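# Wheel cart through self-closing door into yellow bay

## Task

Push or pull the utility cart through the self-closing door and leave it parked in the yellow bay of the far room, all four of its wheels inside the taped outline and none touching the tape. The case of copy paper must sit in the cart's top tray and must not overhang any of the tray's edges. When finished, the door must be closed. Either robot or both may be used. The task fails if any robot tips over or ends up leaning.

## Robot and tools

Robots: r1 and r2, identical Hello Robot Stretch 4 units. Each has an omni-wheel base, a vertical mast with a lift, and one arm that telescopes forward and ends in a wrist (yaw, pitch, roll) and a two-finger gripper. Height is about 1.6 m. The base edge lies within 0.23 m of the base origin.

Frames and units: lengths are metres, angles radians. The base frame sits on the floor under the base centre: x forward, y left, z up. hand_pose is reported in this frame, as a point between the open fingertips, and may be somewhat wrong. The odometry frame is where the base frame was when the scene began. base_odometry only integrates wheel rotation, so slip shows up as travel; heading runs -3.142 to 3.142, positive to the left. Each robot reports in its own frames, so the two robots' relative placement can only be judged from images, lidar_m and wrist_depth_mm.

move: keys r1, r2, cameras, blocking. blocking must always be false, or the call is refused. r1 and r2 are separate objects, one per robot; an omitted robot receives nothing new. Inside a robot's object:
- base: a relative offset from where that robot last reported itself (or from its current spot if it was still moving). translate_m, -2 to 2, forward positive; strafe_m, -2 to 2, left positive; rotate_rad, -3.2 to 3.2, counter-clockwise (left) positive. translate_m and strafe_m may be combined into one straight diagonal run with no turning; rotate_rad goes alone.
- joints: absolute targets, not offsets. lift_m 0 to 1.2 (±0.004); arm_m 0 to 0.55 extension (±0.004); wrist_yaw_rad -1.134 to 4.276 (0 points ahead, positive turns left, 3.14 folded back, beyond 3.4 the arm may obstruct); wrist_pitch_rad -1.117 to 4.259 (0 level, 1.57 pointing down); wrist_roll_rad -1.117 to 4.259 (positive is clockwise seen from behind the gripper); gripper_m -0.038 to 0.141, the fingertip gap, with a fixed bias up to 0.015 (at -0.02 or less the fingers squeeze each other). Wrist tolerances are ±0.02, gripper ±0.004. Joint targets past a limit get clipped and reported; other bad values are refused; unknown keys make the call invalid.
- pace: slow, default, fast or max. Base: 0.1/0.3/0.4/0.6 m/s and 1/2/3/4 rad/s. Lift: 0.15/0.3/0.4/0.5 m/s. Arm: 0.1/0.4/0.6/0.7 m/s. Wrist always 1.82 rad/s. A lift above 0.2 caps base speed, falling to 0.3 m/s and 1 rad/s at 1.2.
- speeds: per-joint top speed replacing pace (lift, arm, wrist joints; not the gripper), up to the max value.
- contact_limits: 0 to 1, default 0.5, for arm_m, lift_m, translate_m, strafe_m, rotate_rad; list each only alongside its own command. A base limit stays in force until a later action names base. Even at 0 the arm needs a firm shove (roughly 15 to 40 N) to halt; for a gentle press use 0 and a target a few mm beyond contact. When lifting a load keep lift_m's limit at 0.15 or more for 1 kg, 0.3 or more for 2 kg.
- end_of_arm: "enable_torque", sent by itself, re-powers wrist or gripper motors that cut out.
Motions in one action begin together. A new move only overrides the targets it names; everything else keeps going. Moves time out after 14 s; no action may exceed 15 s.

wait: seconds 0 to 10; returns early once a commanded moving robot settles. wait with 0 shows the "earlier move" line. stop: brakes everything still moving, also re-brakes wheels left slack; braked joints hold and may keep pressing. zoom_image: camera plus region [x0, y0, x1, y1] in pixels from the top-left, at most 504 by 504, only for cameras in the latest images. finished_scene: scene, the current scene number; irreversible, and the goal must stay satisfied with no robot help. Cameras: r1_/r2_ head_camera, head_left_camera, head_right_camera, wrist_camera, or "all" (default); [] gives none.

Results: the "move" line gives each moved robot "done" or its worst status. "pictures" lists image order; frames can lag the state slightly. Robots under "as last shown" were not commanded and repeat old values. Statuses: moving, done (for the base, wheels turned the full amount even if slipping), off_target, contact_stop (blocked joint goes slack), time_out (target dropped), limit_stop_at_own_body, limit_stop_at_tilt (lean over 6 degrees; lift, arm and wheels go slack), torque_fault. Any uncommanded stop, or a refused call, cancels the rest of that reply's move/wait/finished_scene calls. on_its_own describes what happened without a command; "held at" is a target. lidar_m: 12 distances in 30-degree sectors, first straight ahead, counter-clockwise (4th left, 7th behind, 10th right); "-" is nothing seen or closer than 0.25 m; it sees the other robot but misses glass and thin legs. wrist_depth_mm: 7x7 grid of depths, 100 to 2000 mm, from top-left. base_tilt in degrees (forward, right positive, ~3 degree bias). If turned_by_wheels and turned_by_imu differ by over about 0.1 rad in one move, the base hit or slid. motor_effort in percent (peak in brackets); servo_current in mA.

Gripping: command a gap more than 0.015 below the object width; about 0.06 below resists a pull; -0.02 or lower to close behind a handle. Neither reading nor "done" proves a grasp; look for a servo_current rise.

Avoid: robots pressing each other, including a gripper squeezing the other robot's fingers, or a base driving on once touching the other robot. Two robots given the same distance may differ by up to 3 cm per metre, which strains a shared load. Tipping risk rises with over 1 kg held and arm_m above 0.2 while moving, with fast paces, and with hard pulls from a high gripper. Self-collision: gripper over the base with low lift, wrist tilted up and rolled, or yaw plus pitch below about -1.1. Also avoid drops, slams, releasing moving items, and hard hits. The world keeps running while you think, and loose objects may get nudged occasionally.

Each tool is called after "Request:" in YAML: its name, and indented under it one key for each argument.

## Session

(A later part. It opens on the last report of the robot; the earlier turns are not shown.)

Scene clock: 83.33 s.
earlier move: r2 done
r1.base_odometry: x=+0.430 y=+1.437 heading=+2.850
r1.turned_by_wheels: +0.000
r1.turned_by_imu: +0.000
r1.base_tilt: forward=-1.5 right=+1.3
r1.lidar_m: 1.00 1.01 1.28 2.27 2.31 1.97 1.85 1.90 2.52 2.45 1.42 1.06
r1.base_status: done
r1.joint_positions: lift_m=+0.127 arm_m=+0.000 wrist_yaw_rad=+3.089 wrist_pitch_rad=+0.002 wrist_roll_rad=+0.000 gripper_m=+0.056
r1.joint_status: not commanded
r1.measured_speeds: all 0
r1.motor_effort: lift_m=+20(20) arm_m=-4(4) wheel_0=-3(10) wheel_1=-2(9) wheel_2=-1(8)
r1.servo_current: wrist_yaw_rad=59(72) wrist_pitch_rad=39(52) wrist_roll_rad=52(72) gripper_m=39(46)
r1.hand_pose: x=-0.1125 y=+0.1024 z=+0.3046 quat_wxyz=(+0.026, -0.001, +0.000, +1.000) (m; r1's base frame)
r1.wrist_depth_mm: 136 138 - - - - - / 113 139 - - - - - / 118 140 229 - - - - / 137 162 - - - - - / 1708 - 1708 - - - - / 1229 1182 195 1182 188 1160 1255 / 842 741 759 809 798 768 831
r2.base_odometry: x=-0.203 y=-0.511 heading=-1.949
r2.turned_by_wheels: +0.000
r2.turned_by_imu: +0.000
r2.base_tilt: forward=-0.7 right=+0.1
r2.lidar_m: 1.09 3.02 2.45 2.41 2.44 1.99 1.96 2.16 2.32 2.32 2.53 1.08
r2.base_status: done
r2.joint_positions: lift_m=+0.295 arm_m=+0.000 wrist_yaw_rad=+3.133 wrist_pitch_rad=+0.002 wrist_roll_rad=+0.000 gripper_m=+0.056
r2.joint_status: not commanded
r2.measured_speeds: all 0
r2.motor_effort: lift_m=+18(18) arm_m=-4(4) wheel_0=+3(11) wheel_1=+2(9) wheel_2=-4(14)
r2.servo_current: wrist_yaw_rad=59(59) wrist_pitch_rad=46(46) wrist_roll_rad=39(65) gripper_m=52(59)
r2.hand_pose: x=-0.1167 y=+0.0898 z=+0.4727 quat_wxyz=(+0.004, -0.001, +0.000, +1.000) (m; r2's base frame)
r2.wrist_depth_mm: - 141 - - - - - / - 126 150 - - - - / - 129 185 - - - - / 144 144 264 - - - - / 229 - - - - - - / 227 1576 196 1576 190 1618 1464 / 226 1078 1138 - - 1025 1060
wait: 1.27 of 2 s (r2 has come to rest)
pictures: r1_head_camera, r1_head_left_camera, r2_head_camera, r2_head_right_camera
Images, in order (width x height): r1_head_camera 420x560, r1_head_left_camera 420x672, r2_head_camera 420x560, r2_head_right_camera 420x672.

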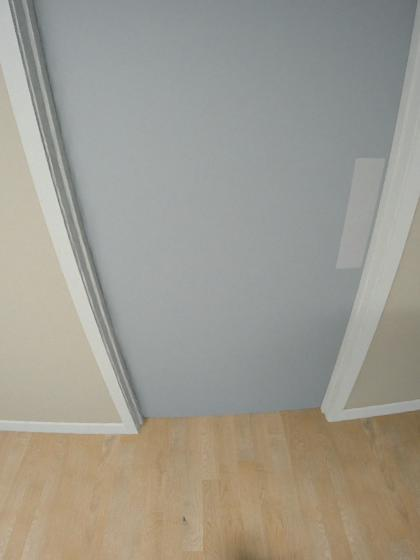

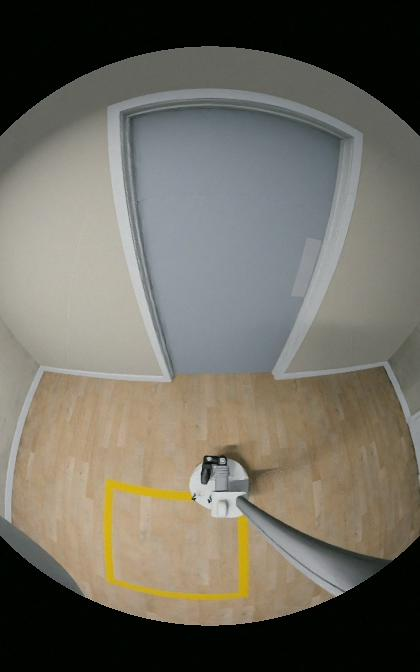

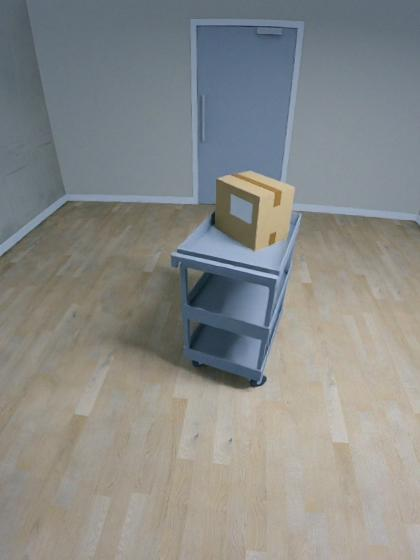

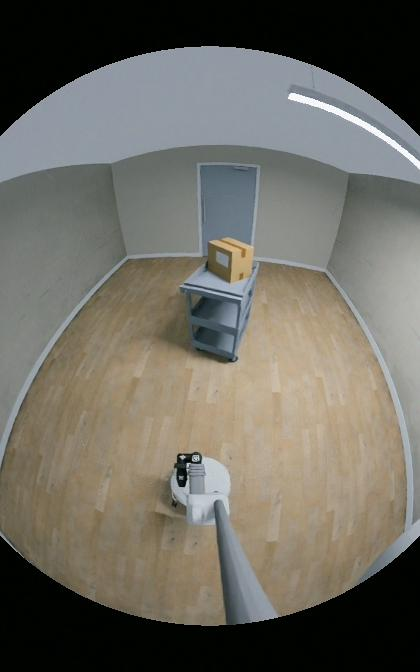

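Request:
move:
  blocking: false
  r1: {"base":{"rotate_rad":0.07}}
  r2: {"base":{"strafe_m":-0.12},"joints":{"wrist_yaw_rad":0,"lift_m":0.85}}
  cameras: []

Request:
zoom_image:
  camera: "r2_head_camera"
  region: [150, 160, 320, 400]

Request:
move:
  blocking: false
  r1: {"base":{"strafe_m":-0.23}}
  cameras: []

Request:
wait:
  seconds: 2
  cameras: []

Request:
wait:
  seconds: 1
  cameras: ["r1_head_camera","r2_head_camera","r2_wrist_camera","r2_head_left_camera"]

Scene clock: 107.67 s.
move: r1 moving; r2 moving
r1.base_odometry: x=+0.430 y=+1.437 heading=+2.920
r1.turned_by_wheels: +0.069
r1.turned_by_imu: +0.070
r1.base_tilt: forward=-1.6 right=+1.3
r1.lidar_m: 0.97 1.01 1.35 2.27 2.36 1.94 1.85 1.97 2.52 2.44 1.32 1.03
r1.base_status: rotate_rad moving
r1.joint_positions: lift_m=+0.127 arm_m=+0.000 wrist_yaw_rad=+3.089 wrist_pitch_rad=+0.002 wrist_roll_rad=+0.000 gripper_m=+0.056
r1.joint_status: not commanded
r1.measured_speeds: all 0
r1.motor_effort: lift_m=+20(20) arm_m=-4(4) wheel_0=-3(8) wheel_1=-2(7) wheel_2=-2(6)
r1.servo_current: wrist_yaw_rad=52(72) wrist_pitch_rad=39(46) wrist_roll_rad=33(52) gripper_m=46(46)
r1.hand_pose: x=-0.1125 y=+0.1024 z=+0.3046 quat_wxyz=(+0.026, -0.001, +0.000, +1.000) (m; r1's base frame)
r1.wrist_depth_mm: 136 139 - - - - - / 113 139 - - - - - / 117 140 229 - - - - / 137 162 - - - - - / 1661 - 1661 1921 - - - / 1182 1205 193 1182 187 1182 1229 / 831 750 750 798 788 778 820
r2.base_odometry: x=-0.236 y=-0.498 heading=-1.949
r2.turned_by_wheels: +0.000
r2.turned_by_imu: +0.000
r2.base_tilt: forward=-0.7 right=+0.1
r2.lidar_m: 1.04 3.07 2.50 2.41 2.46 1.97 1.96 2.14 2.29 2.27 2.52 1.12
r2.base_status: strafe_m moving
r2.joint_positions: lift_m=+0.333 arm_m=+0.000 wrist_yaw_rad=+2.569 wrist_pitch_rad=+0.002 wrist_roll_rad=+0.000 gripper_m=+0.056
r2.joint_status: lift_m moving; wrist_yaw_rad moving
r2.measured_speeds: translate_m=+0.000 strafe_m=-0.139 rotate_rad=+0.000 lift_m=+0.146 arm_m=+0.000 wrist_yaw_rad=-1.744 wrist_pitch_rad=+0.000 wrist_roll_rad=+0.000
r2.motor_effort: lift_m=+21(25) arm_m=-4(4) wheel_0=+5(13) wheel_1=-11(11) wheel_2=+0(3)
r2.servo_current: wrist_yaw_rad=143(143) wrist_pitch_rad=39(52) wrist_roll_rad=46(59) gripper_m=46(52)
r2.hand_pose: x=-0.0241 y=+0.2297 z=+0.5103 quat_wxyz=(+0.282, -0.001, +0.000, +0.959) (m; r2's base frame)
r2.wrist_depth_mm: - - - - - - - / - - - - - - - / 260 - - - - - - / - - - - - - - / - - - - - - - / 1537 1618 195 1661 190 1708 1576 / 1182 1138 1138 - - 1098 1138
pictures: none
No camera images: "cameras" was empty.

Scaled by 2.100 from the camera's 420x560 image, which has a finer 1200x1600 frame.

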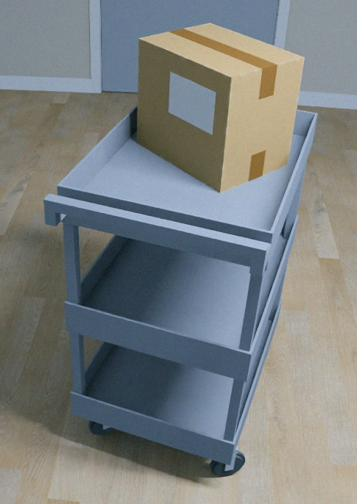

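Scene clock: 108.17 s.
earlier move: r1 done; r2 moving
move: r1 moving
r1.base_odometry: x=+0.438 y=+1.472 heading=+2.920
r1.turned_by_wheels: +0.000
r1.turned_by_imu: +0.000
r1.base_tilt: forward=-1.6 right=+1.2
r1.lidar_m: 1.00 1.01 1.35 2.30 2.42 1.92 1.84 1.96 2.51 2.40 1.32 1.06
r1.base_status: strafe_m moving
r1.joint_positions: lift_m=+0.127 arm_m=+0.000 wrist_yaw_rad=+3.089 wrist_pitch_rad=+0.002 wrist_roll_rad=+0.000 gripper_m=+0.056
r1.joint_status: not commanded
r1.measured_speeds: translate_m=+0.001 strafe_m=-0.141 rotate_rad=-0.006 lift_m=+0.000 arm_m=+0.000 wrist_yaw_rad=+0.000 wrist_pitch_rad=+0.000 wrist_roll_rad=+0.000
r1.motor_effort: lift_m=+20(20) arm_m=-4(4) wheel_0=+8(11) wheel_1=-9(9) wheel_2=-2(3)
r1.servo_current: wrist_yaw_rad=46(59) wrist_pitch_rad=39(52) wrist_roll_rad=39(59) gripper_m=39(46)
r1.hand_pose: x=-0.1125 y=+0.1024 z=+0.3046 quat_wxyz=(+0.026, -0.001, +0.000, +1.000) (m; r1's base frame)
r1.wrist_depth_mm: 136 138 - - - - - / 113 139 - - - - - / 118 139 229 - - - - / 137 162 - - - - - / 1756 - 1708 1921 - - - / 1205 1182 193 1182 187 1138 1255 / 854 750 759 809 778 768 820
r2.base_odometry: x=-0.303 y=-0.471 heading=-1.949
r2.turned_by_wheels: +0.000
r2.turned_by_imu: +0.000
r2.base_tilt: forward=-0.7 right=+0.0
r2.lidar_m: 1.04 3.16 2.53 2.52 2.48 1.99 1.95 2.19 2.24 2.18 2.45 1.47
r2.base_status: strafe_m moving
r2.joint_positions: lift_m=+0.446 arm_m=+0.000 wrist_yaw_rad=+1.698 wrist_pitch_rad=+0.002 wrist_roll_rad=+0.000 gripper_m=+0.056
r2.joint_status: lift_m moving; wrist_yaw_rad moving
r2.measured_speeds: translate_m=+0.001 strafe_m=-0.086 rotate_rad=-0.005 lift_m=+0.296 arm_m=+0.000 wrist_yaw_rad=-1.743 wrist_pitch_rad=+0.000 wrist_roll_rad=+0.000
r2.motor_effort: lift_m=+19(24) arm_m=-4(4) wheel_0=+2(12) wheel_1=-2(11) wheel_2=-1(1)
r2.servo_current: wrist_yaw_rad=78(104) wrist_pitch_rad=39(46) wrist_roll_rad=52(52) gripper_m=39(52)
r2.hand_pose: x=+0.2209 y=+0.2972 z=+0.6234 quat_wxyz=(+0.661, -0.001, +0.000, +0.751) (m; r2's base frame)
r2.wrist_depth_mm: - - - - - - - / - - - - - - - / - - - - - - - / - - - - - - - / - - - - - - - / 1983 - 196 1983 191 - 1808 / 1430 1366 1336 - - 1366 1336
pictures: none
No camera images: "cameras" was empty.

Scene clock: 109.73 s.
earlier move: r1 done; r2 moving
r1.base_odometry: x=+0.480 y=+1.661 heading=+2.920
r1.turned_by_wheels: +0.000
r1.turned_by_imu: -0.001
r1.base_tilt: forward=-1.6 right=+1.3
r1.lidar_m: 0.99 1.04 1.32 2.49 2.60 1.96 1.85 1.95 2.28 2.22 1.32 0.97
r1.base_status: done
r1.joint_positions: lift_m=+0.127 arm_m=+0.000 wrist_yaw_rad=+3.089 wrist_pitch_rad=+0.002 wrist_roll_rad=+0.000 gripper_m=+0.056
r1.joint_status: not commanded
r1.measured_speeds: all 0
r1.motor_effort: lift_m=+20(20) arm_m=-4(4) wheel_0=+1(11) wheel_1=-1(12) wheel_2=-1(3)
r1.servo_current: wrist_yaw_rad=46(65) wrist_pitch_rad=39(52) wrist_roll_rad=46(59) gripper_m=39(46)
r1.hand_pose: x=-0.1125 y=+0.1024 z=+0.3046 quat_wxyz=(+0.026, -0.001, +0.000, +1.000) (m; r1's base frame)
r1.wrist_depth_mm: 136 138 - - - - - / 113 139 - - - - - / 117 140 226 - - - - / 137 161 - - - - - / 1661 - 1661 1983 - - - / 1182 1182 194 1182 187 1160 1118 / 854 750 759 798 798 768 831
r2.base_odometry: x=-0.314 y=-0.467 heading=-1.949
r2.turned_by_wheels: +0.000
r2.turned_by_imu: +0.000
r2.base_tilt: forward=-0.7 right=+0.0
r2.lidar_m: 1.06 3.20 2.54 2.51 2.46 1.98 1.98 2.20 2.23 2.20 2.44 1.53
r2.base_status: done
r2.joint_positions: lift_m=+0.838 arm_m=+0.000 wrist_yaw_rad=+0.003 wrist_pitch_rad=+0.002 wrist_roll_rad=+0.000 gripper_m=+0.056
r2.joint_status: lift_m moving; wrist_yaw_rad moving
r2.measured_speeds: translate_m=+0.000 strafe_m=+0.000 rotate_rad=+0.000 lift_m=+0.089 arm_m=+0.000 wrist_yaw_rad=+0.000 wrist_pitch_rad=+0.000 wrist_roll_rad=+0.000
r2.motor_effort: lift_m=+25(25) arm_m=-4(4) wheel_0=+1(12) wheel_1=-2(11) wheel_2=+0(1)
r2.servo_current: wrist_yaw_rad=65(124) wrist_pitch_rad=39(46) wrist_roll_rad=59(65) gripper_m=46(59)
r2.hand_pose: x=+0.4596 y=-0.0866 z=+1.0157 quat_wxyz=(+1.000, +0.000, +0.001, +0.001) (m; r2's base frame)
r2.wrist_depth_mm: - - - - - - - / - - - - - - - / - - - - - - - / - - - - - - - / - - - 1229 1182 - - / - - 196 931 189 - - / - - - - - - -
wait: 1.57 of 2 s (r1 has come to rest)
pictures: none
No camera images: "cameras" was empty.

Scene clock: 110.30 s.
earlier move: r2 done
r1.base_odometry: x=+0.480 y=+1.661 heading=+2.920
r1.turned_by_wheels: +0.000
r1.turned_by_imu: +0.000
r1.base_tilt: forward=-1.6 right=+1.3
r1.lidar_m: 0.96 1.05 1.35 2.46 2.60 1.92 1.86 1.96 2.28 2.20 1.32 1.00
r1.base_status: done
r1.joint_positions: lift_m=+0.127 arm_m=+0.000 wrist_yaw_rad=+3.089 wrist_pitch_rad=+0.002 wrist_roll_rad=+0.000 gripper_m=+0.056
r1.joint_status: not commanded
r1.measured_speeds: all 0
r1.motor_effort: lift_m=+20(20) arm_m=-4(4) wheel_0=+1(11) wheel_1=-1(12) wheel_2=-1(3)
r1.servo_current: wrist_yaw_rad=59(65) wrist_pitch_rad=39(52) wrist_roll_rad=39(65) gripper_m=39(46)
r1.hand_pose: x=-0.1125 y=+0.1024 z=+0.3046 quat_wxyz=(+0.026, -0.001, +0.000, +1.000) (m; r1's base frame)
r1.wrist_depth_mm: 136 139 - - - - - / 113 139 - - - - - / 117 140 226 - - - - / 137 161 - - - - - / 1661 - 1708 1921 - - - / 1182 1205 194 1205 187 1160 1138 / 831 741 750 798 788 778 809
r2.base_odometry: x=-0.314 y=-0.467 heading=-1.949
r2.turned_by_wheels: +0.000
r2.turned_by_imu: +0.000
r2.base_tilt: forward=-0.7 right=+0.1
r2.lidar_m: 1.02 3.15 2.55 2.53 2.50 2.00 1.97 2.17 2.23 2.18 2.44 1.54
r2.base_status: done
r2.joint_positions: lift_m=+0.850 arm_m=+0.000 wrist_yaw_rad=+0.003 wrist_pitch_rad=+0.002 wrist_roll_rad=+0.000 gripper_m=+0.056
r2.joint_status: all done
r2.measured_speeds: all 0
r2.motor_effort: lift_m=+21(25) arm_m=-4(4) wheel_0=+1(12) wheel_1=-2(11) wheel_2=+0(1)
r2.servo_current: wrist_yaw_rad=33(124) wrist_pitch_rad=39(46) wrist_roll_rad=46(65) gripper_m=52(59)
r2.hand_pose: x=+0.4596 y=-0.0866 z=+1.0275 quat_wxyz=(+1.000, +0.000, +0.001, +0.001) (m; r2's base frame)
r2.wrist_depth_mm: - - - - - - - / - - - - - - - / - - - - - - - / - - - - - - - / - - - 1229 1182 - - / - - 196 842 189 - - / - - - - - - -
wait: 0.57 of 1 s (r2 has come to rest)
pictures: r1_head_camera, r2_head_camera, r2_head_left_camera, r2_wrist_camera
Images, in order (width x height): r1_head_camera 420x560, r2_head_camera 420x560, r2_head_left_camera 420x672, r2_wrist_camera 616x392.

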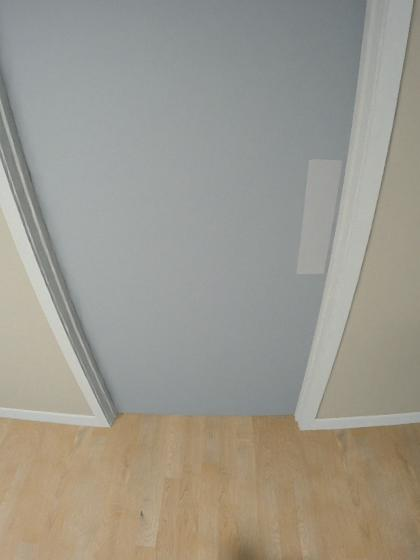

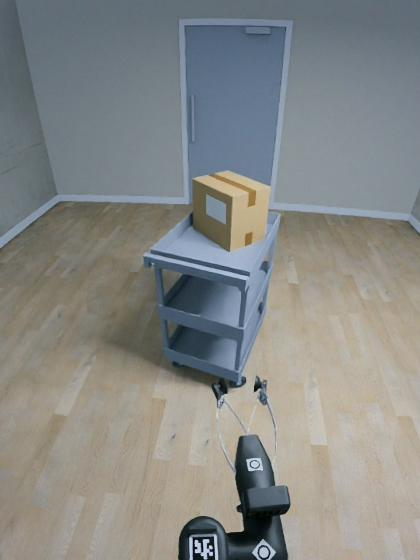

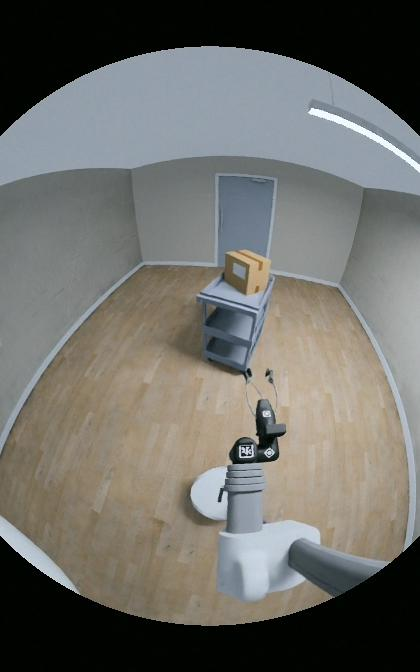

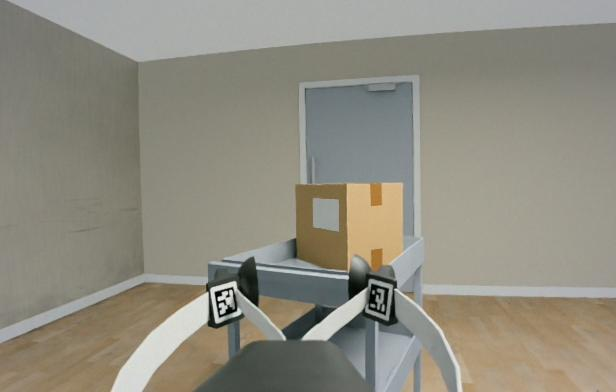

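Request:
zoom_image:
  camera: "r2_wrist_camera"
  region: [180, 160, 450, 360]

Request:
zoom_image:
  camera: "r2_head_camera"
  region: [140, 160, 300, 390]

Scaled by 1.867.

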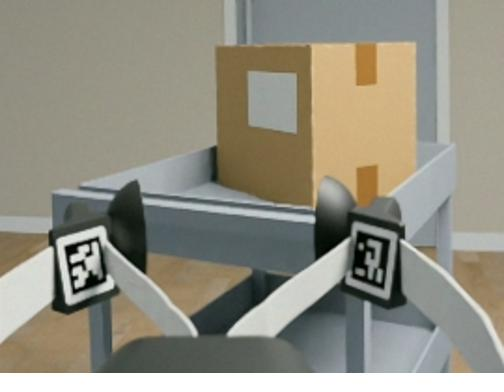

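Scaled by 2.191 from the camera's 420x560 image, which has a finer 1200x1600 frame.

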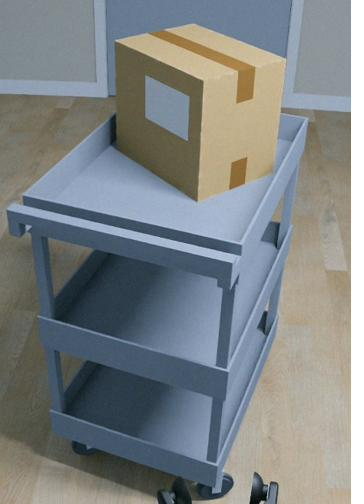

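Request:
move:
  blocking: false
  r2: {"base":{"rotate_rad":-0.13},"joints":{"wrist_roll_rad":1.57,"lift_m":0.74,"gripper_m":0.11}}
  cameras: []

Request:
wait:
  seconds: 0.6
  cameras: []

Request:
move:
  blocking: false
  r2: {"base":{"strafe_m":0.22}}
  cameras: []

Request:
wait:
  seconds: 2
  cameras: ["r2_head_camera","r2_wrist_camera"]

Scene clock: 164.90 s.
move: r2 moving
r1: as last shown
r1.lidar_m: 0.99 1.05 1.32 2.48 2.58 1.94 1.84 1.98 2.28 2.20 1.30 0.98
r1.motor_effort: lift_m=+20(20) arm_m=-4(4) wheel_0=+1(1) wheel_1=-2(2) wheel_2=-1(1)
r1.servo_current: wrist_yaw_rad=52(59) wrist_pitch_rad=46(52) wrist_roll_rad=46(59) gripper_m=39(52)
r1.wrist_depth_mm: 136 138 - - - - - / 113 139 - - - - - / 117 140 227 - - - - / 137 160 - - - - - / 1661 - 1661 1921 - - - / 1182 1182 193 1160 187 1182 1138 / 842 750 750 798 788 768 820
r2.base_odometry: x=-0.314 y=-0.467 heading=-2.078
r2.turned_by_wheels: -0.129
r2.turned_by_imu: -0.125
r2.base_tilt: forward=-0.7 right=+0.0
r2.lidar_m: 1.05 1.23 2.63 2.51 2.70 2.03 1.96 2.06 2.28 2.18 2.32 3.23
r2.base_status: rotate_rad moving
r2.joint_positions: lift_m=+0.812 arm_m=+0.000 wrist_yaw_rad=+0.003 wrist_pitch_rad=+0.002 wrist_roll_rad=+0.589 gripper_m=+0.075
r2.joint_status: lift_m moving; wrist_roll_rad moving; gripper_m moving
r2.measured_speeds: translate_m=+0.000 strafe_m=+0.000 rotate_rad=-0.050 lift_m=-0.146 arm_m=+0.000 wrist_yaw_rad=+0.000 wrist_pitch_rad=+0.000 wrist_roll_rad=+1.820
r2.motor_effort: lift_m=+13(22) arm_m=-4(4) wheel_0=+3(9) wheel_1=+3(8) wheel_2=+3(10)
r2.servo_current: wrist_yaw_rad=46(52) wrist_pitch_rad=46(46) wrist_roll_rad=78(104) gripper_m=85(85)
r2.hand_pose: x=+0.4595 y=-0.0866 z=+0.9901 quat_wxyz=(+0.957, +0.290, +0.001, +0.001) (m; r2's base frame)
r2.wrist_depth_mm: - - - - - - - / - - - - - - - / - - - - - - - / - - - 1255 - - - / - - - 1182 - - 1863 / - - 190 891 188 1863 1499 / - - - - - 1464 1281
pictures: none
No camera images: "cameras" was empty.

Scene clock: 165.50 s.
earlier move: r2 moving
r1.base_odometry: x=+0.480 y=+1.661 heading=+2.920
r1.turned_by_wheels: +0.000
r1.turned_by_imu: +0.000
r1.base_tilt: forward=-1.6 right=+1.3
r1.lidar_m: 0.99 1.04 1.33 2.50 2.60 1.93 1.86 1.97 2.28 2.21 1.29 0.97
r1.base_status: not commanded
r1.joint_positions: lift_m=+0.127 arm_m=+0.000 wrist_yaw_rad=+3.089 wrist_pitch_rad=+0.002 wrist_roll_rad=+0.000 gripper_m=+0.056
r1.joint_status: not commanded
r1.measured_speeds: all 0
r1.motor_effort: lift_m=+20(20) arm_m=-4(4) wheel_0=+1(1) wheel_1=-2(2) wheel_2=-1(1)
r1.servo_current: wrist_yaw_rad=52(59) wrist_pitch_rad=46(52) wrist_roll_rad=39(59) gripper_m=39(52)
r1.hand_pose: x=-0.1125 y=+0.1024 z=+0.3046 quat_wxyz=(+0.026, -0.001, +0.000, +1.000) (m; r1's base frame)
r1.wrist_depth_mm: 136 138 - - - - - / 113 139 - - - - - / 117 139 225 - - - - / 137 161 - - - - - / 1661 - 1661 1921 - - - / 1182 1182 194 1160 187 1182 1118 / 854 750 759 809 788 778 809
r2.base_odometry: x=-0.314 y=-0.467 heading=-2.078
r2.turned_by_wheels: +0.000
r2.turned_by_imu: +0.000
r2.base_tilt: forward=-0.7 right=+0.0
r2.lidar_m: 1.06 1.23 2.63 2.52 2.66 2.05 1.97 2.06 2.28 2.20 2.32 3.24
r2.base_status: done
r2.joint_positions: lift_m=+0.742 arm_m=+0.000 wrist_yaw_rad=+0.003 wrist_pitch_rad=+0.002 wrist_roll_rad=+1.549 gripper_m=+0.109
r2.joint_status: lift_m moving; wrist_roll_rad moving; gripper_m moving
r2.measured_speeds: translate_m=+0.000 strafe_m=+0.000 rotate_rad=+0.000 lift_m=-0.037 arm_m=+0.000 wrist_yaw_rad=+0.000 wrist_pitch_rad=+0.000 wrist_roll_rad=+0.588
r2.motor_effort: lift_m=+13(22) arm_m=-4(4) wheel_0=+3(9) wheel_1=+4(8) wheel_2=+4(10)
r2.servo_current: wrist_yaw_rad=39(59) wrist_pitch_rad=39(46) wrist_roll_rad=72(104) gripper_m=78(104)
r2.hand_pose: x=+0.4595 y=-0.0866 z=+0.9198 quat_wxyz=(+0.715, +0.699, +0.001, +0.000) (m; r2's base frame)
r2.wrist_depth_mm: - - - - - 1863 1281 / - - - - - 1863 1308 / - - - - - 1921 1281 / - - - 1229 - 1464 1160 / - - - 1138 891 891 - / - - 195 - 190 - - / - - - - - 1576 1042
wait: 0.60 s; no rest
pictures: none
No camera images: "cameras" was empty.

Scene clock: 166.00 s.
earlier move: r2 done
move: r2 moving
r1: as last shown
r1.lidar_m: 1.00 1.04 1.32 2.48 2.57 1.95 1.87 1.97 2.30 2.21 1.31 0.99
r1.motor_effort: lift_m=+20(20) arm_m=-4(4) wheel_0=+1(1) wheel_1=-1(1) wheel_2=-1(1)
r1.servo_current: wrist_yaw_rad=39(59) wrist_pitch_rad=39(46) wrist_roll_rad=59(72) gripper_m=39(46)
r1.wrist_depth_mm: 137 138 - - - - - / 113 139 - - - - - / 117 139 226 - - - - / 137 161 - - - - - / 1708 - 1708 1983 - - - / 1160 1205 193 1205 187 1182 1160 / 831 750 750 798 788 778 831
r2.base_odometry: x=-0.283 y=-0.484 heading=-2.078
r2.turned_by_wheels: +0.000
r2.turned_by_imu: +0.000
r2.base_tilt: forward=-0.7 right=+0.1
r2.lidar_m: 1.05 1.25 2.59 2.47 2.66 2.03 1.97 2.08 2.30 2.22 2.34 3.32
r2.base_status: strafe_m moving
r2.joint_positions: lift_m=+0.740 arm_m=+0.000 wrist_yaw_rad=+0.003 wrist_pitch_rad=+0.002 wrist_roll_rad=+1.568 gripper_m=+0.110
r2.joint_status: all done
r2.measured_speeds: translate_m=+0.000 strafe_m=+0.140 rotate_rad=+0.001 lift_m=+0.000 arm_m=+0.000 wrist_yaw_rad=+0.000 wrist_pitch_rad=+0.000 wrist_roll_rad=+0.000
r2.motor_effort: lift_m=+14(17) arm_m=-4(4) wheel_0=-7(12) wheel_1=+9(11) wheel_2=-1(4)
r2.servo_current: wrist_yaw_rad=52(52) wrist_pitch_rad=39(46) wrist_roll_rad=46(72) gripper_m=52(59)
r2.hand_pose: x=+0.4595 y=-0.0867 z=+0.9181 quat_wxyz=(+0.708, +0.706, +0.001, +0.000) (m; r2's base frame)
r2.wrist_depth_mm: - - - - - 1863 1281 / - - - - - 1808 1255 / - - - - - 1808 1255 / - - - 1229 - 917 1098 / - - - 1160 1430 917 - / - - 195 - 191 1537 - / - - - - - 1708 1205
pictures: none
No camera images: "cameras" was empty.

Scene clock: 167.53 s.
earlier move: r2 done
r1.base_odometry: x=+0.480 y=+1.661 heading=+2.920
r1.turned_by_wheels: +0.000
r1.turned_by_imu: +0.000
r1.base_tilt: forward=-1.6 right=+1.3
r1.lidar_m: 0.98 1.01 1.35 2.50 2.59 1.93 1.86 1.97 2.28 2.21 1.28 0.99
r1.base_status: not commanded
r1.joint_positions: lift_m=+0.127 arm_m=+0.000 wrist_yaw_rad=+3.089 wrist_pitch_rad=+0.002 wrist_roll_rad=+0.000 gripper_m=+0.056
r1.joint_status: not commanded
r1.measured_speeds: all 0
r1.motor_effort: lift_m=+20(20) arm_m=-4(4) wheel_0=+1(1) wheel_1=-1(2) wheel_2=-1(1)
r1.servo_current: wrist_yaw_rad=46(65) wrist_pitch_rad=39(52) wrist_roll_rad=52(78) gripper_m=46(46)
r1.hand_pose: x=-0.1125 y=+0.1024 z=+0.3046 quat_wxyz=(+0.026, -0.001, +0.000, +1.000) (m; r1's base frame)
r1.wrist_depth_mm: 137 139 - - - - - / 113 139 - - - - - / 117 140 226 - - - - / 137 161 - - - - - / 1618 - 1618 1921 - - - / 1182 1205 193 1182 187 1160 1118 / 842 741 750 809 798 778 820
r2.base_odometry: x=-0.122 y=-0.574 heading=-2.078
r2.turned_by_wheels: +0.000
r2.turned_by_imu: +0.000
r2.base_tilt: forward=-0.7 right=+0.0
r2.lidar_m: 1.06 3.25 2.42 2.30 2.46 2.04 1.98 2.09 2.51 2.41 2.52 1.26
r2.base_status: done
r2.joint_positions: lift_m=+0.740 arm_m=+0.000 wrist_yaw_rad=+0.003 wrist_pitch_rad=+0.002 wrist_roll_rad=+1.568 gripper_m=+0.110
r2.joint_status: all done
r2.measured_speeds: all 0
r2.motor_effort: lift_m=+14(17) arm_m=-4(4) wheel_0=-2(12) wheel_1=+3(12) wheel_2=+0(4)
r2.servo_current: wrist_yaw_rad=33(59) wrist_pitch_rad=33(46) wrist_roll_rad=33(72) gripper_m=46(59)
r2.hand_pose: x=+0.4595 y=-0.0867 z=+0.9180 quat_wxyz=(+0.708, +0.706, +0.001, +0.000) (m; r2's base frame)
r2.wrist_depth_mm: - - - - - 1808 1255 / - - - - - 1863 1255 / - - - 1182 - 878 - / - - - 1182 - 917 - / - - - - - 1499 - / - - 194 - 190 1618 1281 / - - - - - 1863 1255
wait: 1.53 of 2 s (r2 has come to rest)
pictures: r2_head_camera, r2_wrist_camera
Images, in order (width x height): r2_head_camera 420x560, r2_wrist_camera 616x392.

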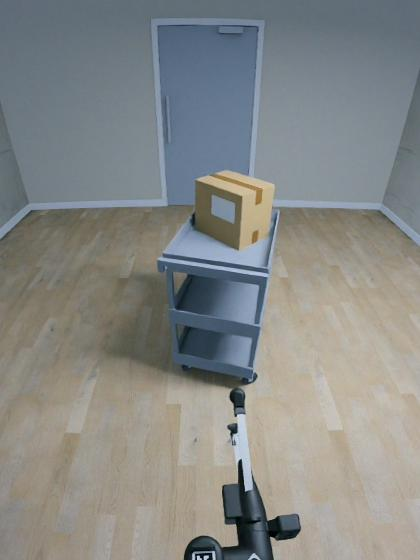

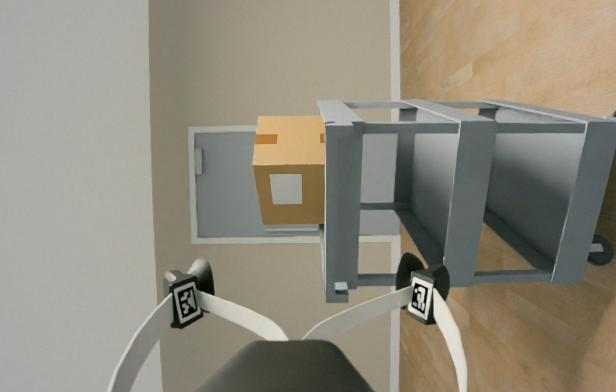

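Request:
move:
  blocking: false
  r2: {"base":{"translate_m":0.42,"strafe_m":-0.03},"joints":{"lift_m":0.685}}
  cameras: []

Request:
wait:
  seconds: 4
  cameras: ["r2_head_camera","r2_wrist_camera","r2_head_right_camera"]

Scene clock: 185.00 s.
move: r2 moving
r1: as last shown
r1.lidar_m: 0.99 1.03 1.33 2.49 2.62 1.92 1.84 1.97 2.29 2.22 1.31 0.98
r1.servo_current: wrist_yaw_rad=39(65) wrist_pitch_rad=39(46) wrist_roll_rad=39(65) gripper_m=39(46)
r1.wrist_depth_mm: 136 139 - - - - - / 113 139 - - - - - / 117 140 226 - - - - / 137 160 - - - - - / 1661 - 1661 1921 - - - / 1205 1205 193 1205 187 1182 1138 / 842 750 750 809 788 778 809
r2.base_odometry: x=-0.139 y=-0.600 heading=-2.077
r2.turned_by_wheels: +0.000
r2.turned_by_imu: +0.001
r2.base_tilt: forward=-0.7 right=+0.1
r2.lidar_m: 1.04 3.19 2.41 2.29 2.41 2.05 1.98 2.09 2.49 2.41 2.54 1.10
r2.base_status: translate_m moving; strafe_m moving
r2.joint_positions: lift_m=+0.704 arm_m=+0.000 wrist_yaw_rad=+0.003 wrist_pitch_rad=+0.002 wrist_roll_rad=+1.568 gripper_m=+0.110
r2.joint_status: lift_m moving
r2.measured_speeds: translate_m=+0.120 strafe_m=-0.009 rotate_rad=+0.004 lift_m=-0.112 arm_m=+0.000 wrist_yaw_rad=+0.000 wrist_pitch_rad=+0.000 wrist_roll_rad=+0.000
r2.motor_effort: lift_m=+13(17) arm_m=-4(4) wheel_0=+9(11) wheel_1=+6(8) wheel_2=-12(14)
r2.servo_current: wrist_yaw_rad=59(59) wrist_pitch_rad=46(46) wrist_roll_rad=46(52) gripper_m=52(59)
r2.hand_pose: x=+0.4595 y=-0.0867 z=+0.8818 quat_wxyz=(+0.708, +0.706, +0.001, +0.000) (m; r2's base frame)
r2.wrist_depth_mm: - - - - - 1756 1205 / - - - - - 1756 1229 / - - - 1138 - 866 - / - - - 1118 - 917 - / - - - - - 991 - / - - 194 - 191 1576 1255 / - - - - - 1756 1229
pictures: none
No camera images: "cameras" was empty.

Scene clock: 187.40 s.
earlier move: r2 done
r1.base_odometry: x=+0.480 y=+1.661 heading=+2.920
r1.turned_by_wheels: +0.000
r1.turned_by_imu: +0.000
r1.base_tilt: forward=-1.6 right=+1.2
r1.lidar_m: 0.98 1.04 1.33 2.49 2.60 1.92 1.85 1.96 2.29 2.22 1.29 1.00
r1.base_status: not commanded
r1.joint_positions: lift_m=+0.127 arm_m=+0.000 wrist_yaw_rad=+3.089 wrist_pitch_rad=+0.002 wrist_roll_rad=+0.000 gripper_m=+0.056
r1.joint_status: not commanded
r1.measured_speeds: all 0
r1.motor_effort: lift_m=+20(20) arm_m=-4(4) wheel_0=+0(1) wheel_1=-1(2) wheel_2=-1(1)
r1.servo_current: wrist_yaw_rad=46(72) wrist_pitch_rad=46(52) wrist_roll_rad=52(65) gripper_m=39(46)
r1.hand_pose: x=-0.1125 y=+0.1024 z=+0.3046 quat_wxyz=(+0.026, -0.001, +0.000, +1.000) (m; r1's base frame)
r1.wrist_depth_mm: 136 138 - - - - - / 113 139 - - - - - / 117 140 226 - - - - / 137 160 - - - - - / 1661 - 1661 1921 - - - / 1205 1182 193 1205 188 1138 1138 / 854 741 750 809 788 788 820
r2.base_odometry: x=-0.352 y=-0.926 heading=-2.077
r2.turned_by_wheels: +0.000
r2.turned_by_imu: +0.001
r2.base_tilt: forward=-0.7 right=+0.1
r2.lidar_m: 0.66 3.26 2.42 2.30 2.44 2.46 2.38 2.52 2.49 2.40 2.51 0.64
r2.base_status: done
r2.joint_positions: lift_m=+0.685 arm_m=+0.000 wrist_yaw_rad=+0.003 wrist_pitch_rad=+0.002 wrist_roll_rad=+1.568 gripper_m=+0.110
r2.joint_status: all done
r2.measured_speeds: all 0
r2.motor_effort: lift_m=+14(17) arm_m=-4(4) wheel_0=+3(12) wheel_1=+3(8) wheel_2=-2(14)
r2.servo_current: wrist_yaw_rad=39(65) wrist_pitch_rad=39(46) wrist_roll_rad=39(65) gripper_m=52(59)
r2.hand_pose: x=+0.4595 y=-0.0867 z=+0.8631 quat_wxyz=(+0.708, +0.706, +0.001, +0.000) (m; r2's base frame)
r2.wrist_depth_mm: - - - - - 1708 1160 / - - - - - 1708 554 / - - 778 466 - - 469 / - - 788 504 1138 - 492 / - - - 530 1138 - 525 / - - 195 544 189 554 564 / - - - - - 597 1078
wait: 2.40 of 4 s (r2 has come to rest)
pictures: r2_head_camera, r2_head_right_camera, r2_wrist_camera
Images, in order (width x height): r2_head_camera 420x560, r2_head_right_camera 420x672, r2_wrist_camera 616x392.

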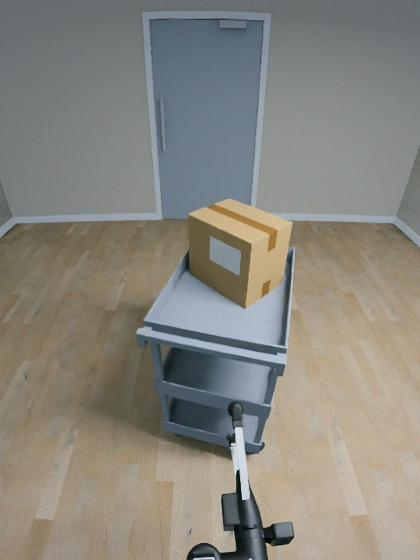

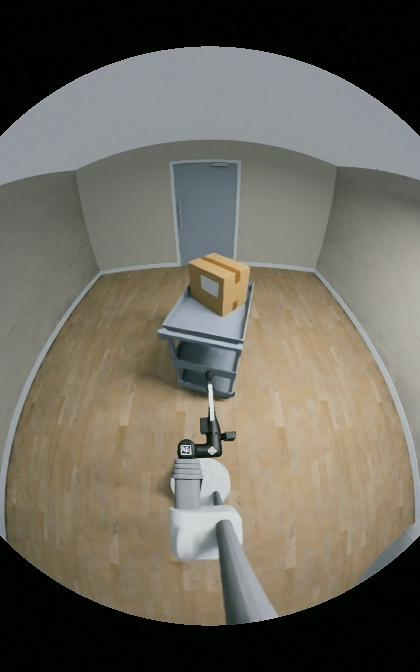

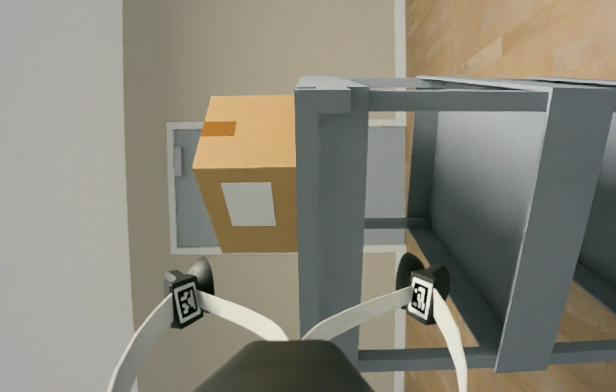

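Request:
zoom_image:
  camera: "r2_wrist_camera"
  region: [270, 60, 450, 392]

Request:
zoom_image:
  camera: "r2_head_camera"
  region: [120, 180, 320, 460]

Scaled by 1.518.

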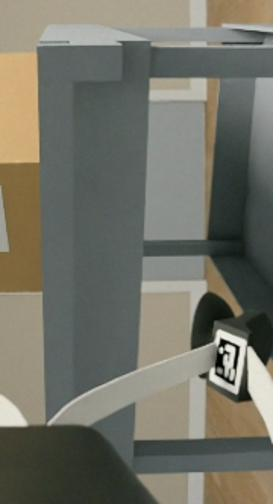

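Scaled by 1.800 from the camera's 420x560 image, which has a finer 1200x1600 frame.

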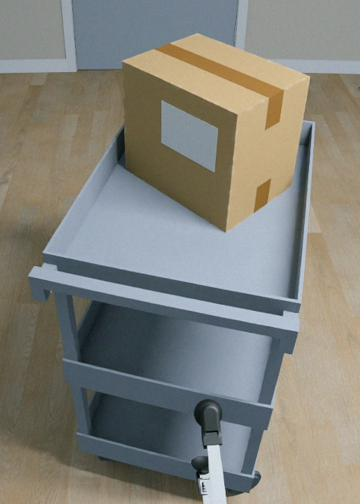

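Request:
move:
  blocking: false
  r2: {"base":{"translate_m":0.2},"pace":"slow"}
  cameras: []

Request:
wait:
  seconds: 4
  cameras: ["r2_head_camera","r2_wrist_camera"]

Request:
zoom_image:
  camera: "r2_head_camera"
  region: [120, 270, 320, 460]

Scene clock: 205.30 s.
move: r2 moving
r1: as last shown
r1.base_tilt: forward=-1.6 right=+1.3
r1.lidar_m: 0.99 1.05 1.35 2.49 2.59 1.93 1.86 1.97 2.28 2.21 1.32 0.98
r1.motor_effort: lift_m=+20(20) arm_m=-4(4) wheel_0=+1(1) wheel_1=-1(1) wheel_2=-1(1)
r1.servo_current: wrist_yaw_rad=46(52) wrist_pitch_rad=39(46) wrist_roll_rad=52(65) gripper_m=39(46)
r1.wrist_depth_mm: 137 139 - - - - - / 113 139 - - - - - / 117 140 226 - - - - / 137 161 - - - - - / 1756 - 1708 1983 - - - / 1205 1205 194 1229 187 1160 1118 / 842 741 759 809 788 788 820
r2.base_odometry: x=-0.358 y=-0.937 heading=-2.077
r2.turned_by_wheels: +0.000
r2.turned_by_imu: +0.001
r2.base_tilt: forward=-0.6 right=+0.1
r2.lidar_m: 0.64 3.26 2.42 2.34 2.46 2.50 2.40 2.51 2.46 2.40 2.53 0.65
r2.base_status: translate_m moving
r2.joint_positions: lift_m=+0.685 arm_m=+0.000 wrist_yaw_rad=+0.003 wrist_pitch_rad=+0.002 wrist_roll_rad=+1.568 gripper_m=+0.110
r2.joint_status: not commanded
r2.measured_speeds: translate_m=+0.049 strafe_m=+0.000 rotate_rad=-0.001 lift_m=+0.000 arm_m=+0.000 wrist_yaw_rad=+0.000 wrist_pitch_rad=+0.000 wrist_roll_rad=+0.000
r2.motor_effort: lift_m=+14(14) arm_m=-3(4) wheel_0=+6(9) wheel_1=+6(7) wheel_2=-9(10)
r2.servo_current: wrist_yaw_rad=46(59) wrist_pitch_rad=39(46) wrist_roll_rad=46(59) gripper_m=52(52)
r2.hand_pose: x=+0.4595 y=-0.0867 z=+0.8631 quat_wxyz=(+0.708, +0.706, +0.001, +0.000) (m; r2's base frame)
r2.wrist_depth_mm: - - - - - 1661 1182 / - - - 842 - 1708 1078 / - - 759 459 - - 462 / - - 768 699 - - 484 / - - - 854 1138 - 512 / - - 195 530 189 530 549 / - - - - - 564 1078
pictures: none
No camera images: "cameras" was empty.

Scene clock: 208.07 s.
earlier move: r2 done
r1.base_odometry: x=+0.480 y=+1.661 heading=+2.920
r1.turned_by_wheels: +0.000
r1.turned_by_imu: +0.000
r1.base_tilt: forward=-1.6 right=+1.3
r1.lidar_m: 0.97 1.05 1.33 2.49 2.62 1.95 1.85 2.00 2.30 2.21 1.29 0.98
r1.base_status: not commanded
r1.joint_positions: lift_m=+0.127 arm_m=+0.000 wrist_yaw_rad=+3.089 wrist_pitch_rad=+0.002 wrist_roll_rad=+0.000 gripper_m=+0.056
r1.joint_status: not commanded
r1.measured_speeds: all 0
r1.motor_effort: lift_m=+20(20) arm_m=-4(4) wheel_0=+1(2) wheel_1=-1(2) wheel_2=-1(1)
r1.servo_current: wrist_yaw_rad=39(65) wrist_pitch_rad=39(52) wrist_roll_rad=33(72) gripper_m=39(52)
r1.hand_pose: x=-0.1125 y=+0.1024 z=+0.3046 quat_wxyz=(+0.026, -0.001, +0.000, +1.000) (m; r1's base frame)
r1.wrist_depth_mm: 137 138 - - - - - / 113 139 - - - - - / 117 139 226 - - - - / 137 161 - - - - - / 1708 - 1708 1983 - - - / 1205 1205 193 1182 187 1160 1138 / 831 732 750 809 788 778 809
r2.base_odometry: x=-0.449 y=-1.101 heading=-2.077
r2.turned_by_wheels: +0.000
r2.turned_by_imu: +0.000
r2.base_tilt: forward=-0.7 right=+0.0
r2.lidar_m: 0.48 0.58 2.42 2.33 2.45 2.70 2.59 2.73 2.49 2.39 2.51 0.47
r2.base_status: done
r2.joint_positions: lift_m=+0.685 arm_m=+0.000 wrist_yaw_rad=+0.003 wrist_pitch_rad=+0.002 wrist_roll_rad=+1.568 gripper_m=+0.110
r2.joint_status: not commanded
r2.measured_speeds: all 0
r2.motor_effort: lift_m=+14(14) arm_m=-4(4) wheel_0=+2(11) wheel_1=+3(7) wheel_2=-5(10)
r2.servo_current: wrist_yaw_rad=52(65) wrist_pitch_rad=39(52) wrist_roll_rad=52(59) gripper_m=52(59)
r2.hand_pose: x=+0.4595 y=-0.0867 z=+0.8631 quat_wxyz=(+0.708, +0.706, +0.001, +0.000) (m; r2's base frame)
r2.wrist_depth_mm: - - - 200 255 264 263 / - - 627 259 265 831 - / - - 535 274 279 866 - / - - 564 296 294 931 - / - - 668 301 307 - - / - - 194 259 191 - - / - - - - - 1756 525
wait: 2.77 of 4 s (r2 has come to rest)
pictures: r2_head_camera, r2_wrist_camera
Images, in order (width x height): r2_head_camera 420x560, r2_wrist_camera 616x392.

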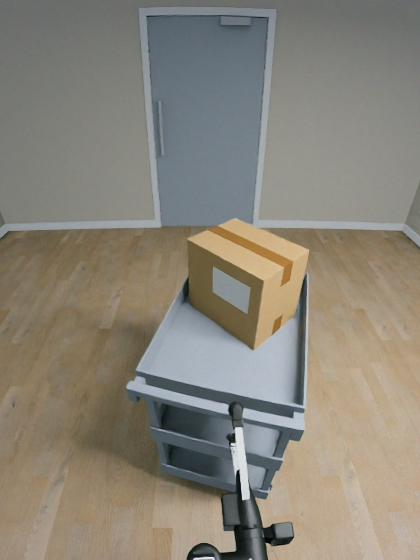

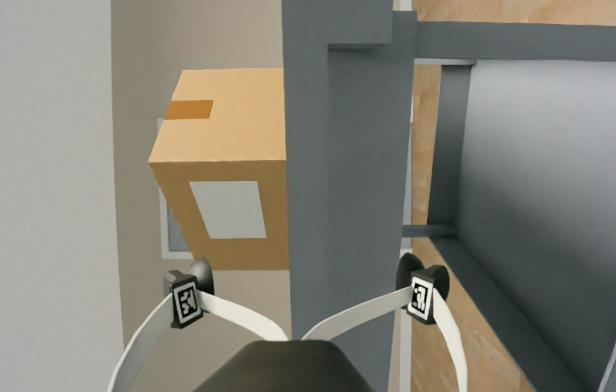

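Scaled by 2.520 from the camera's 420x560 image, which has a finer 1200x1600 frame.

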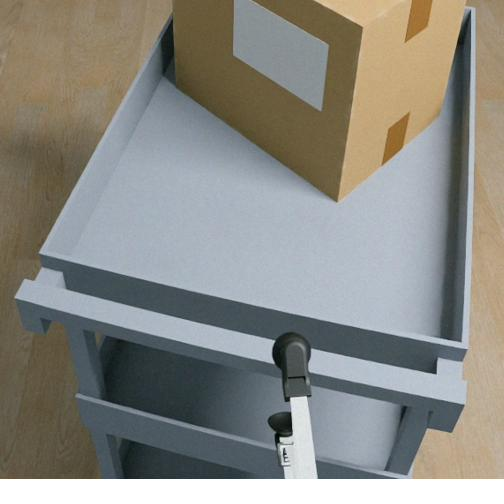

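Request:
move:
  blocking: false
  r2: {"base":{"translate_m":0.085,"strafe_m":0.03},"pace":"slow","contact_limits":{"translate_m":0.1,"strafe_m":0.1}}
  cameras: []

Request:
wait:
  seconds: 3
  cameras: ["r2_head_camera","r2_wrist_camera"]

Request:
zoom_image:
  camera: "r2_head_camera"
  region: [150, 320, 320, 500]

r2: "contact_limits": translate_m and strafe_m are given together and make one move, which takes one limit: state it under one of them only
Scene clock: 215.07 s.
r1.base_odometry: x=+0.480 y=+1.661 heading=+2.920
r1.turned_by_wheels: +0.000
r1.turned_by_imu: +0.000
r1.base_tilt: forward=-1.6 right=+1.3
r1.lidar_m: 0.98 1.04 1.34 2.48 2.60 1.94 1.84 1.98 2.29 2.23 1.29 0.99
r1.base_status: not commanded
r1.joint_positions: lift_m=+0.127 arm_m=+0.000 wrist_yaw_rad=+3.089 wrist_pitch_rad=+0.002 wrist_roll_rad=+0.000 gripper_m=+0.056
r1.joint_status: not commanded
r1.measured_speeds: all 0
r1.motor_effort: lift_m=+20(20) arm_m=-4(4) wheel_0=+1(2) wheel_1=-1(2) wheel_2=-1(1)
r1.servo_current: wrist_yaw_rad=52(65) wrist_pitch_rad=39(52) wrist_roll_rad=59(72) gripper_m=46(52)
r1.hand_pose: x=-0.1125 y=+0.1024 z=+0.3046 quat_wxyz=(+0.026, -0.001, +0.000, +1.000) (m; r1's base frame)
r1.wrist_depth_mm: 136 138 - - - - - / 113 139 - - - - - / 117 140 226 - - - - / 137 161 - - - - - / 1661 - 1708 1921 - - - / 1182 1205 194 1205 187 1160 1118 / 842 759 759 788 809 778 820
r2.base_odometry: x=-0.449 y=-1.101 heading=-2.077
r2.turned_by_wheels: +0.000
r2.turned_by_imu: +0.000
r2.base_tilt: forward=-0.7 right=+0.1
r2.lidar_m: 0.47 0.58 2.43 2.34 2.46 2.68 2.58 2.71 2.48 2.40 2.53 0.45
r2.base_status: done
r2.joint_positions: lift_m=+0.685 arm_m=+0.000 wrist_yaw_rad=+0.003 wrist_pitch_rad=+0.002 wrist_roll_rad=+1.568 gripper_m=+0.110
r2.joint_status: not commanded
r2.measured_speeds: all 0
r2.motor_effort: lift_m=+14(14) arm_m=-4(4) wheel_0=+3(11) wheel_1=+3(7) wheel_2=-5(10)
r2.servo_current: wrist_yaw_rad=33(65) wrist_pitch_rad=39(52) wrist_roll_rad=46(59) gripper_m=52(59)
r2.hand_pose: x=+0.4595 y=-0.0867 z=+0.8631 quat_wxyz=(+0.708, +0.706, +0.001, +0.000) (m; r2's base frame)
r2.wrist_depth_mm: - - - 200 255 263 262 / - - 627 260 266 831 - / - - 535 273 279 878 - / - - 559 296 293 904 - / - - 654 303 306 - - / - - 195 259 191 - - / - - - - - 1756 525
pictures: none

not run: a call was refused earlier in this reply.

Scaled by 2.800 from the camera's 420x560 image, which has a finer 1200x1600 frame.

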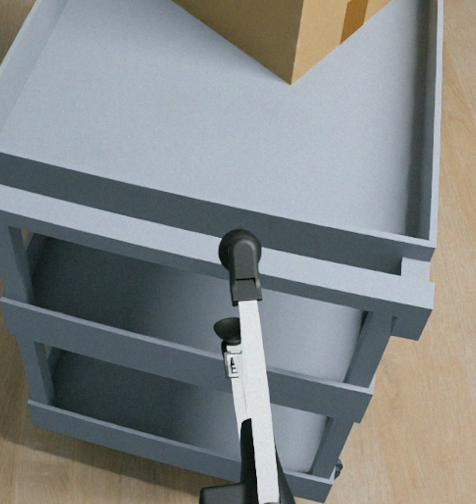

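Request:
move:
  blocking: false
  r2: {"base":{"translate_m":0.085,"strafe_m":0.03},"pace":"slow","contact_limits":{"translate_m":0.15}}
  cameras: []

Request:
wait:
  seconds: 3
  cameras: ["r2_head_camera","r2_wrist_camera"]

Request:
zoom_image:
  camera: "r2_head_camera"
  region: [150, 320, 320, 500]

Scene clock: 221.07 s.
move: r2 moving
r1.base_odometry: x=+0.480 y=+1.661 heading=+2.920
r1.turned_by_wheels: +0.000
r1.turned_by_imu: +0.000
r1.base_tilt: forward=-1.6 right=+1.2
r1.lidar_m: 0.99 1.04 1.32 2.48 2.60 1.94 1.85 1.96 2.26 2.22 1.30 0.96
r1.base_status: not commanded
r1.joint_positions: lift_m=+0.127 arm_m=+0.000 wrist_yaw_rad=+3.089 wrist_pitch_rad=+0.002 wrist_roll_rad=+0.000 gripper_m=+0.056
r1.joint_status: not commanded
r1.measured_speeds: all 0
r1.motor_effort: lift_m=+20(20) arm_m=-4(4) wheel_0=+1(1) wheel_1=-1(2) wheel_2=-1(1)
r1.servo_current: wrist_yaw_rad=72(72) wrist_pitch_rad=39(46) wrist_roll_rad=46(59) gripper_m=46(46)
r1.hand_pose: x=-0.1125 y=+0.1024 z=+0.3046 quat_wxyz=(+0.026, -0.001, +0.000, +1.000) (m; r1's base frame)
r1.wrist_depth_mm: 136 138 - - - - - / 113 139 - - - - - / 117 139 226 - - - - / 137 161 - - - - - / 1708 - 1708 1983 - - - / 1182 1205 194 1182 187 1160 1138 / 854 759 750 809 778 778 831
r2.base_odometry: x=-0.451 y=-1.114 heading=-2.077
r2.turned_by_wheels: +0.000
r2.turned_by_imu: +0.001
r2.base_tilt: forward=-0.7 right=+0.1
r2.lidar_m: 0.47 0.57 2.39 2.33 2.45 2.69 2.59 2.71 2.50 2.41 2.53 0.45
r2.base_status: translate_m moving; strafe_m moving
r2.joint_positions: lift_m=+0.685 arm_m=+0.000 wrist_yaw_rad=+0.003 wrist_pitch_rad=+0.002 wrist_roll_rad=+1.568 gripper_m=+0.110
r2.joint_status: not commanded
r2.measured_speeds: translate_m=+0.049 strafe_m=+0.017 rotate_rad=+0.001 lift_m=+0.000 arm_m=+0.000 wrist_yaw_rad=+0.000 wrist_pitch_rad=+0.000 wrist_roll_rad=+0.000
r2.motor_effort: lift_m=+14(14) arm_m=-3(4) wheel_0=+0(6) wheel_1=+6(7) wheel_2=-9(10)
r2.servo_current: wrist_yaw_rad=46(52) wrist_pitch_rad=39(46) wrist_roll_rad=46(59) gripper_m=46(59)
r2.contact_limits: translate_m 0.15
r2.hand_pose: x=+0.4595 y=-0.0867 z=+0.8631 quat_wxyz=(+0.708, +0.706, +0.001, +0.000) (m; r2's base frame)
r2.wrist_depth_mm: - - - 190 244 250 251 / - - 603 204 257 831 - / - - 521 265 270 842 - / - - 559 279 285 - - / - - 654 237 296 - - / - - 195 245 193 - - / - - - - - 1756 517
pictures: none
No camera images: "cameras" was empty.

Scene clock: 222.70 s.
earlier move: r2 done
r1.base_odometry: x=+0.480 y=+1.661 heading=+2.920
r1.turned_by_wheels: +0.000
r1.turned_by_imu: +0.000
r1.base_tilt: forward=-1.6 right=+1.3
r1.lidar_m: 0.99 1.04 1.33 2.48 2.61 1.94 1.85 1.99 2.28 2.21 1.31 0.98
r1.base_status: not commanded
r1.joint_positions: lift_m=+0.127 arm_m=+0.000 wrist_yaw_rad=+3.089 wrist_pitch_rad=+0.002 wrist_roll_rad=+0.000 gripper_m=+0.056
r1.joint_status: not commanded
r1.measured_speeds: all 0
r1.motor_effort: lift_m=+20(20) arm_m=-4(4) wheel_0=+1(1) wheel_1=-1(2) wheel_2=-1(1)
r1.servo_current: wrist_yaw_rad=65(72) wrist_pitch_rad=39(52) wrist_roll_rad=59(65) gripper_m=39(46)
r1.hand_pose: x=-0.1125 y=+0.1024 z=+0.3046 quat_wxyz=(+0.026, -0.001, +0.000, +1.000) (m; r1's base frame)
r1.wrist_depth_mm: 136 139 - - - - - / 113 139 - - - - - / 117 140 227 - - - - / 137 160 - - - - - / 1661 - 1708 1921 - - - / 1182 1182 194 1182 187 1160 1118 / 866 750 750 798 788 778 820
r2.base_odometry: x=-0.464 y=-1.189 heading=-2.077
r2.turned_by_wheels: +0.000
r2.turned_by_imu: +0.000
r2.base_tilt: forward=-0.7 right=+0.1
r2.lidar_m: 0.44 0.49 2.37 2.31 2.41 2.77 2.66 2.77 2.53 2.43 2.56 0.42
r2.base_status: done
r2.joint_positions: lift_m=+0.685 arm_m=+0.000 wrist_yaw_rad=+0.001 wrist_pitch_rad=+0.002 wrist_roll_rad=+1.568 gripper_m=+0.110
r2.joint_status: not commanded
r2.measured_speeds: all 0
r2.motor_effort: lift_m=+14(14) arm_m=-4(4) wheel_0=+4(11) wheel_1=+5(8) wheel_2=-10(11)
r2.servo_current: wrist_yaw_rad=46(65) wrist_pitch_rad=46(46) wrist_roll_rad=52(65) gripper_m=52(59)
r2.contact_limits: translate_m 0.15
r2.hand_pose: x=+0.4594 y=-0.0872 z=+0.8631 quat_wxyz=(+0.708, +0.706, +0.001, +0.000) (m; r2's base frame)
r2.wrist_depth_mm: - - - 143 197 - - / - - 504 150 206 759 - / - 462 452 156 216 - - / - - 517 163 229 842 - / - - 597 174 236 - - / - - 198 182 213 554 - / - - - - - 1708 484
wait: 1.63 of 3 s (r2 has come to rest)
pictures: r2_head_camera, r2_wrist_camera
Images, in order (width x height): r2_head_camera 420x560, r2_wrist_camera 616x392.

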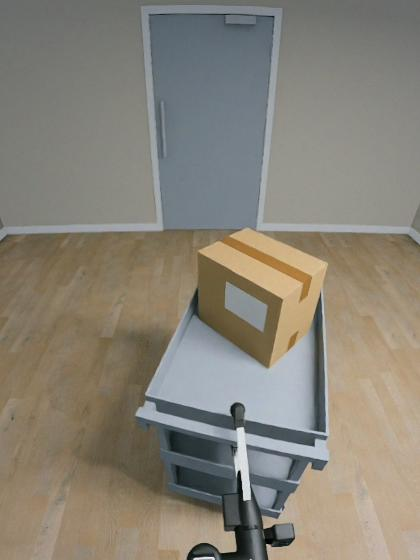

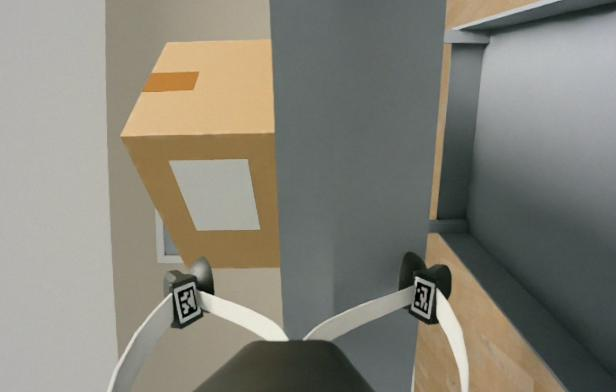

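Scaled by 2.800 from the camera's 420x560 image, which has a finer 1200x1600 frame.

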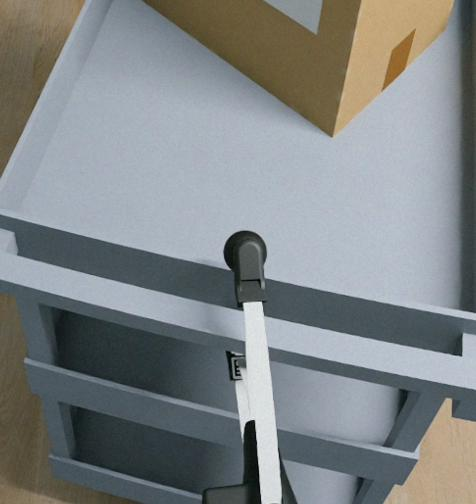

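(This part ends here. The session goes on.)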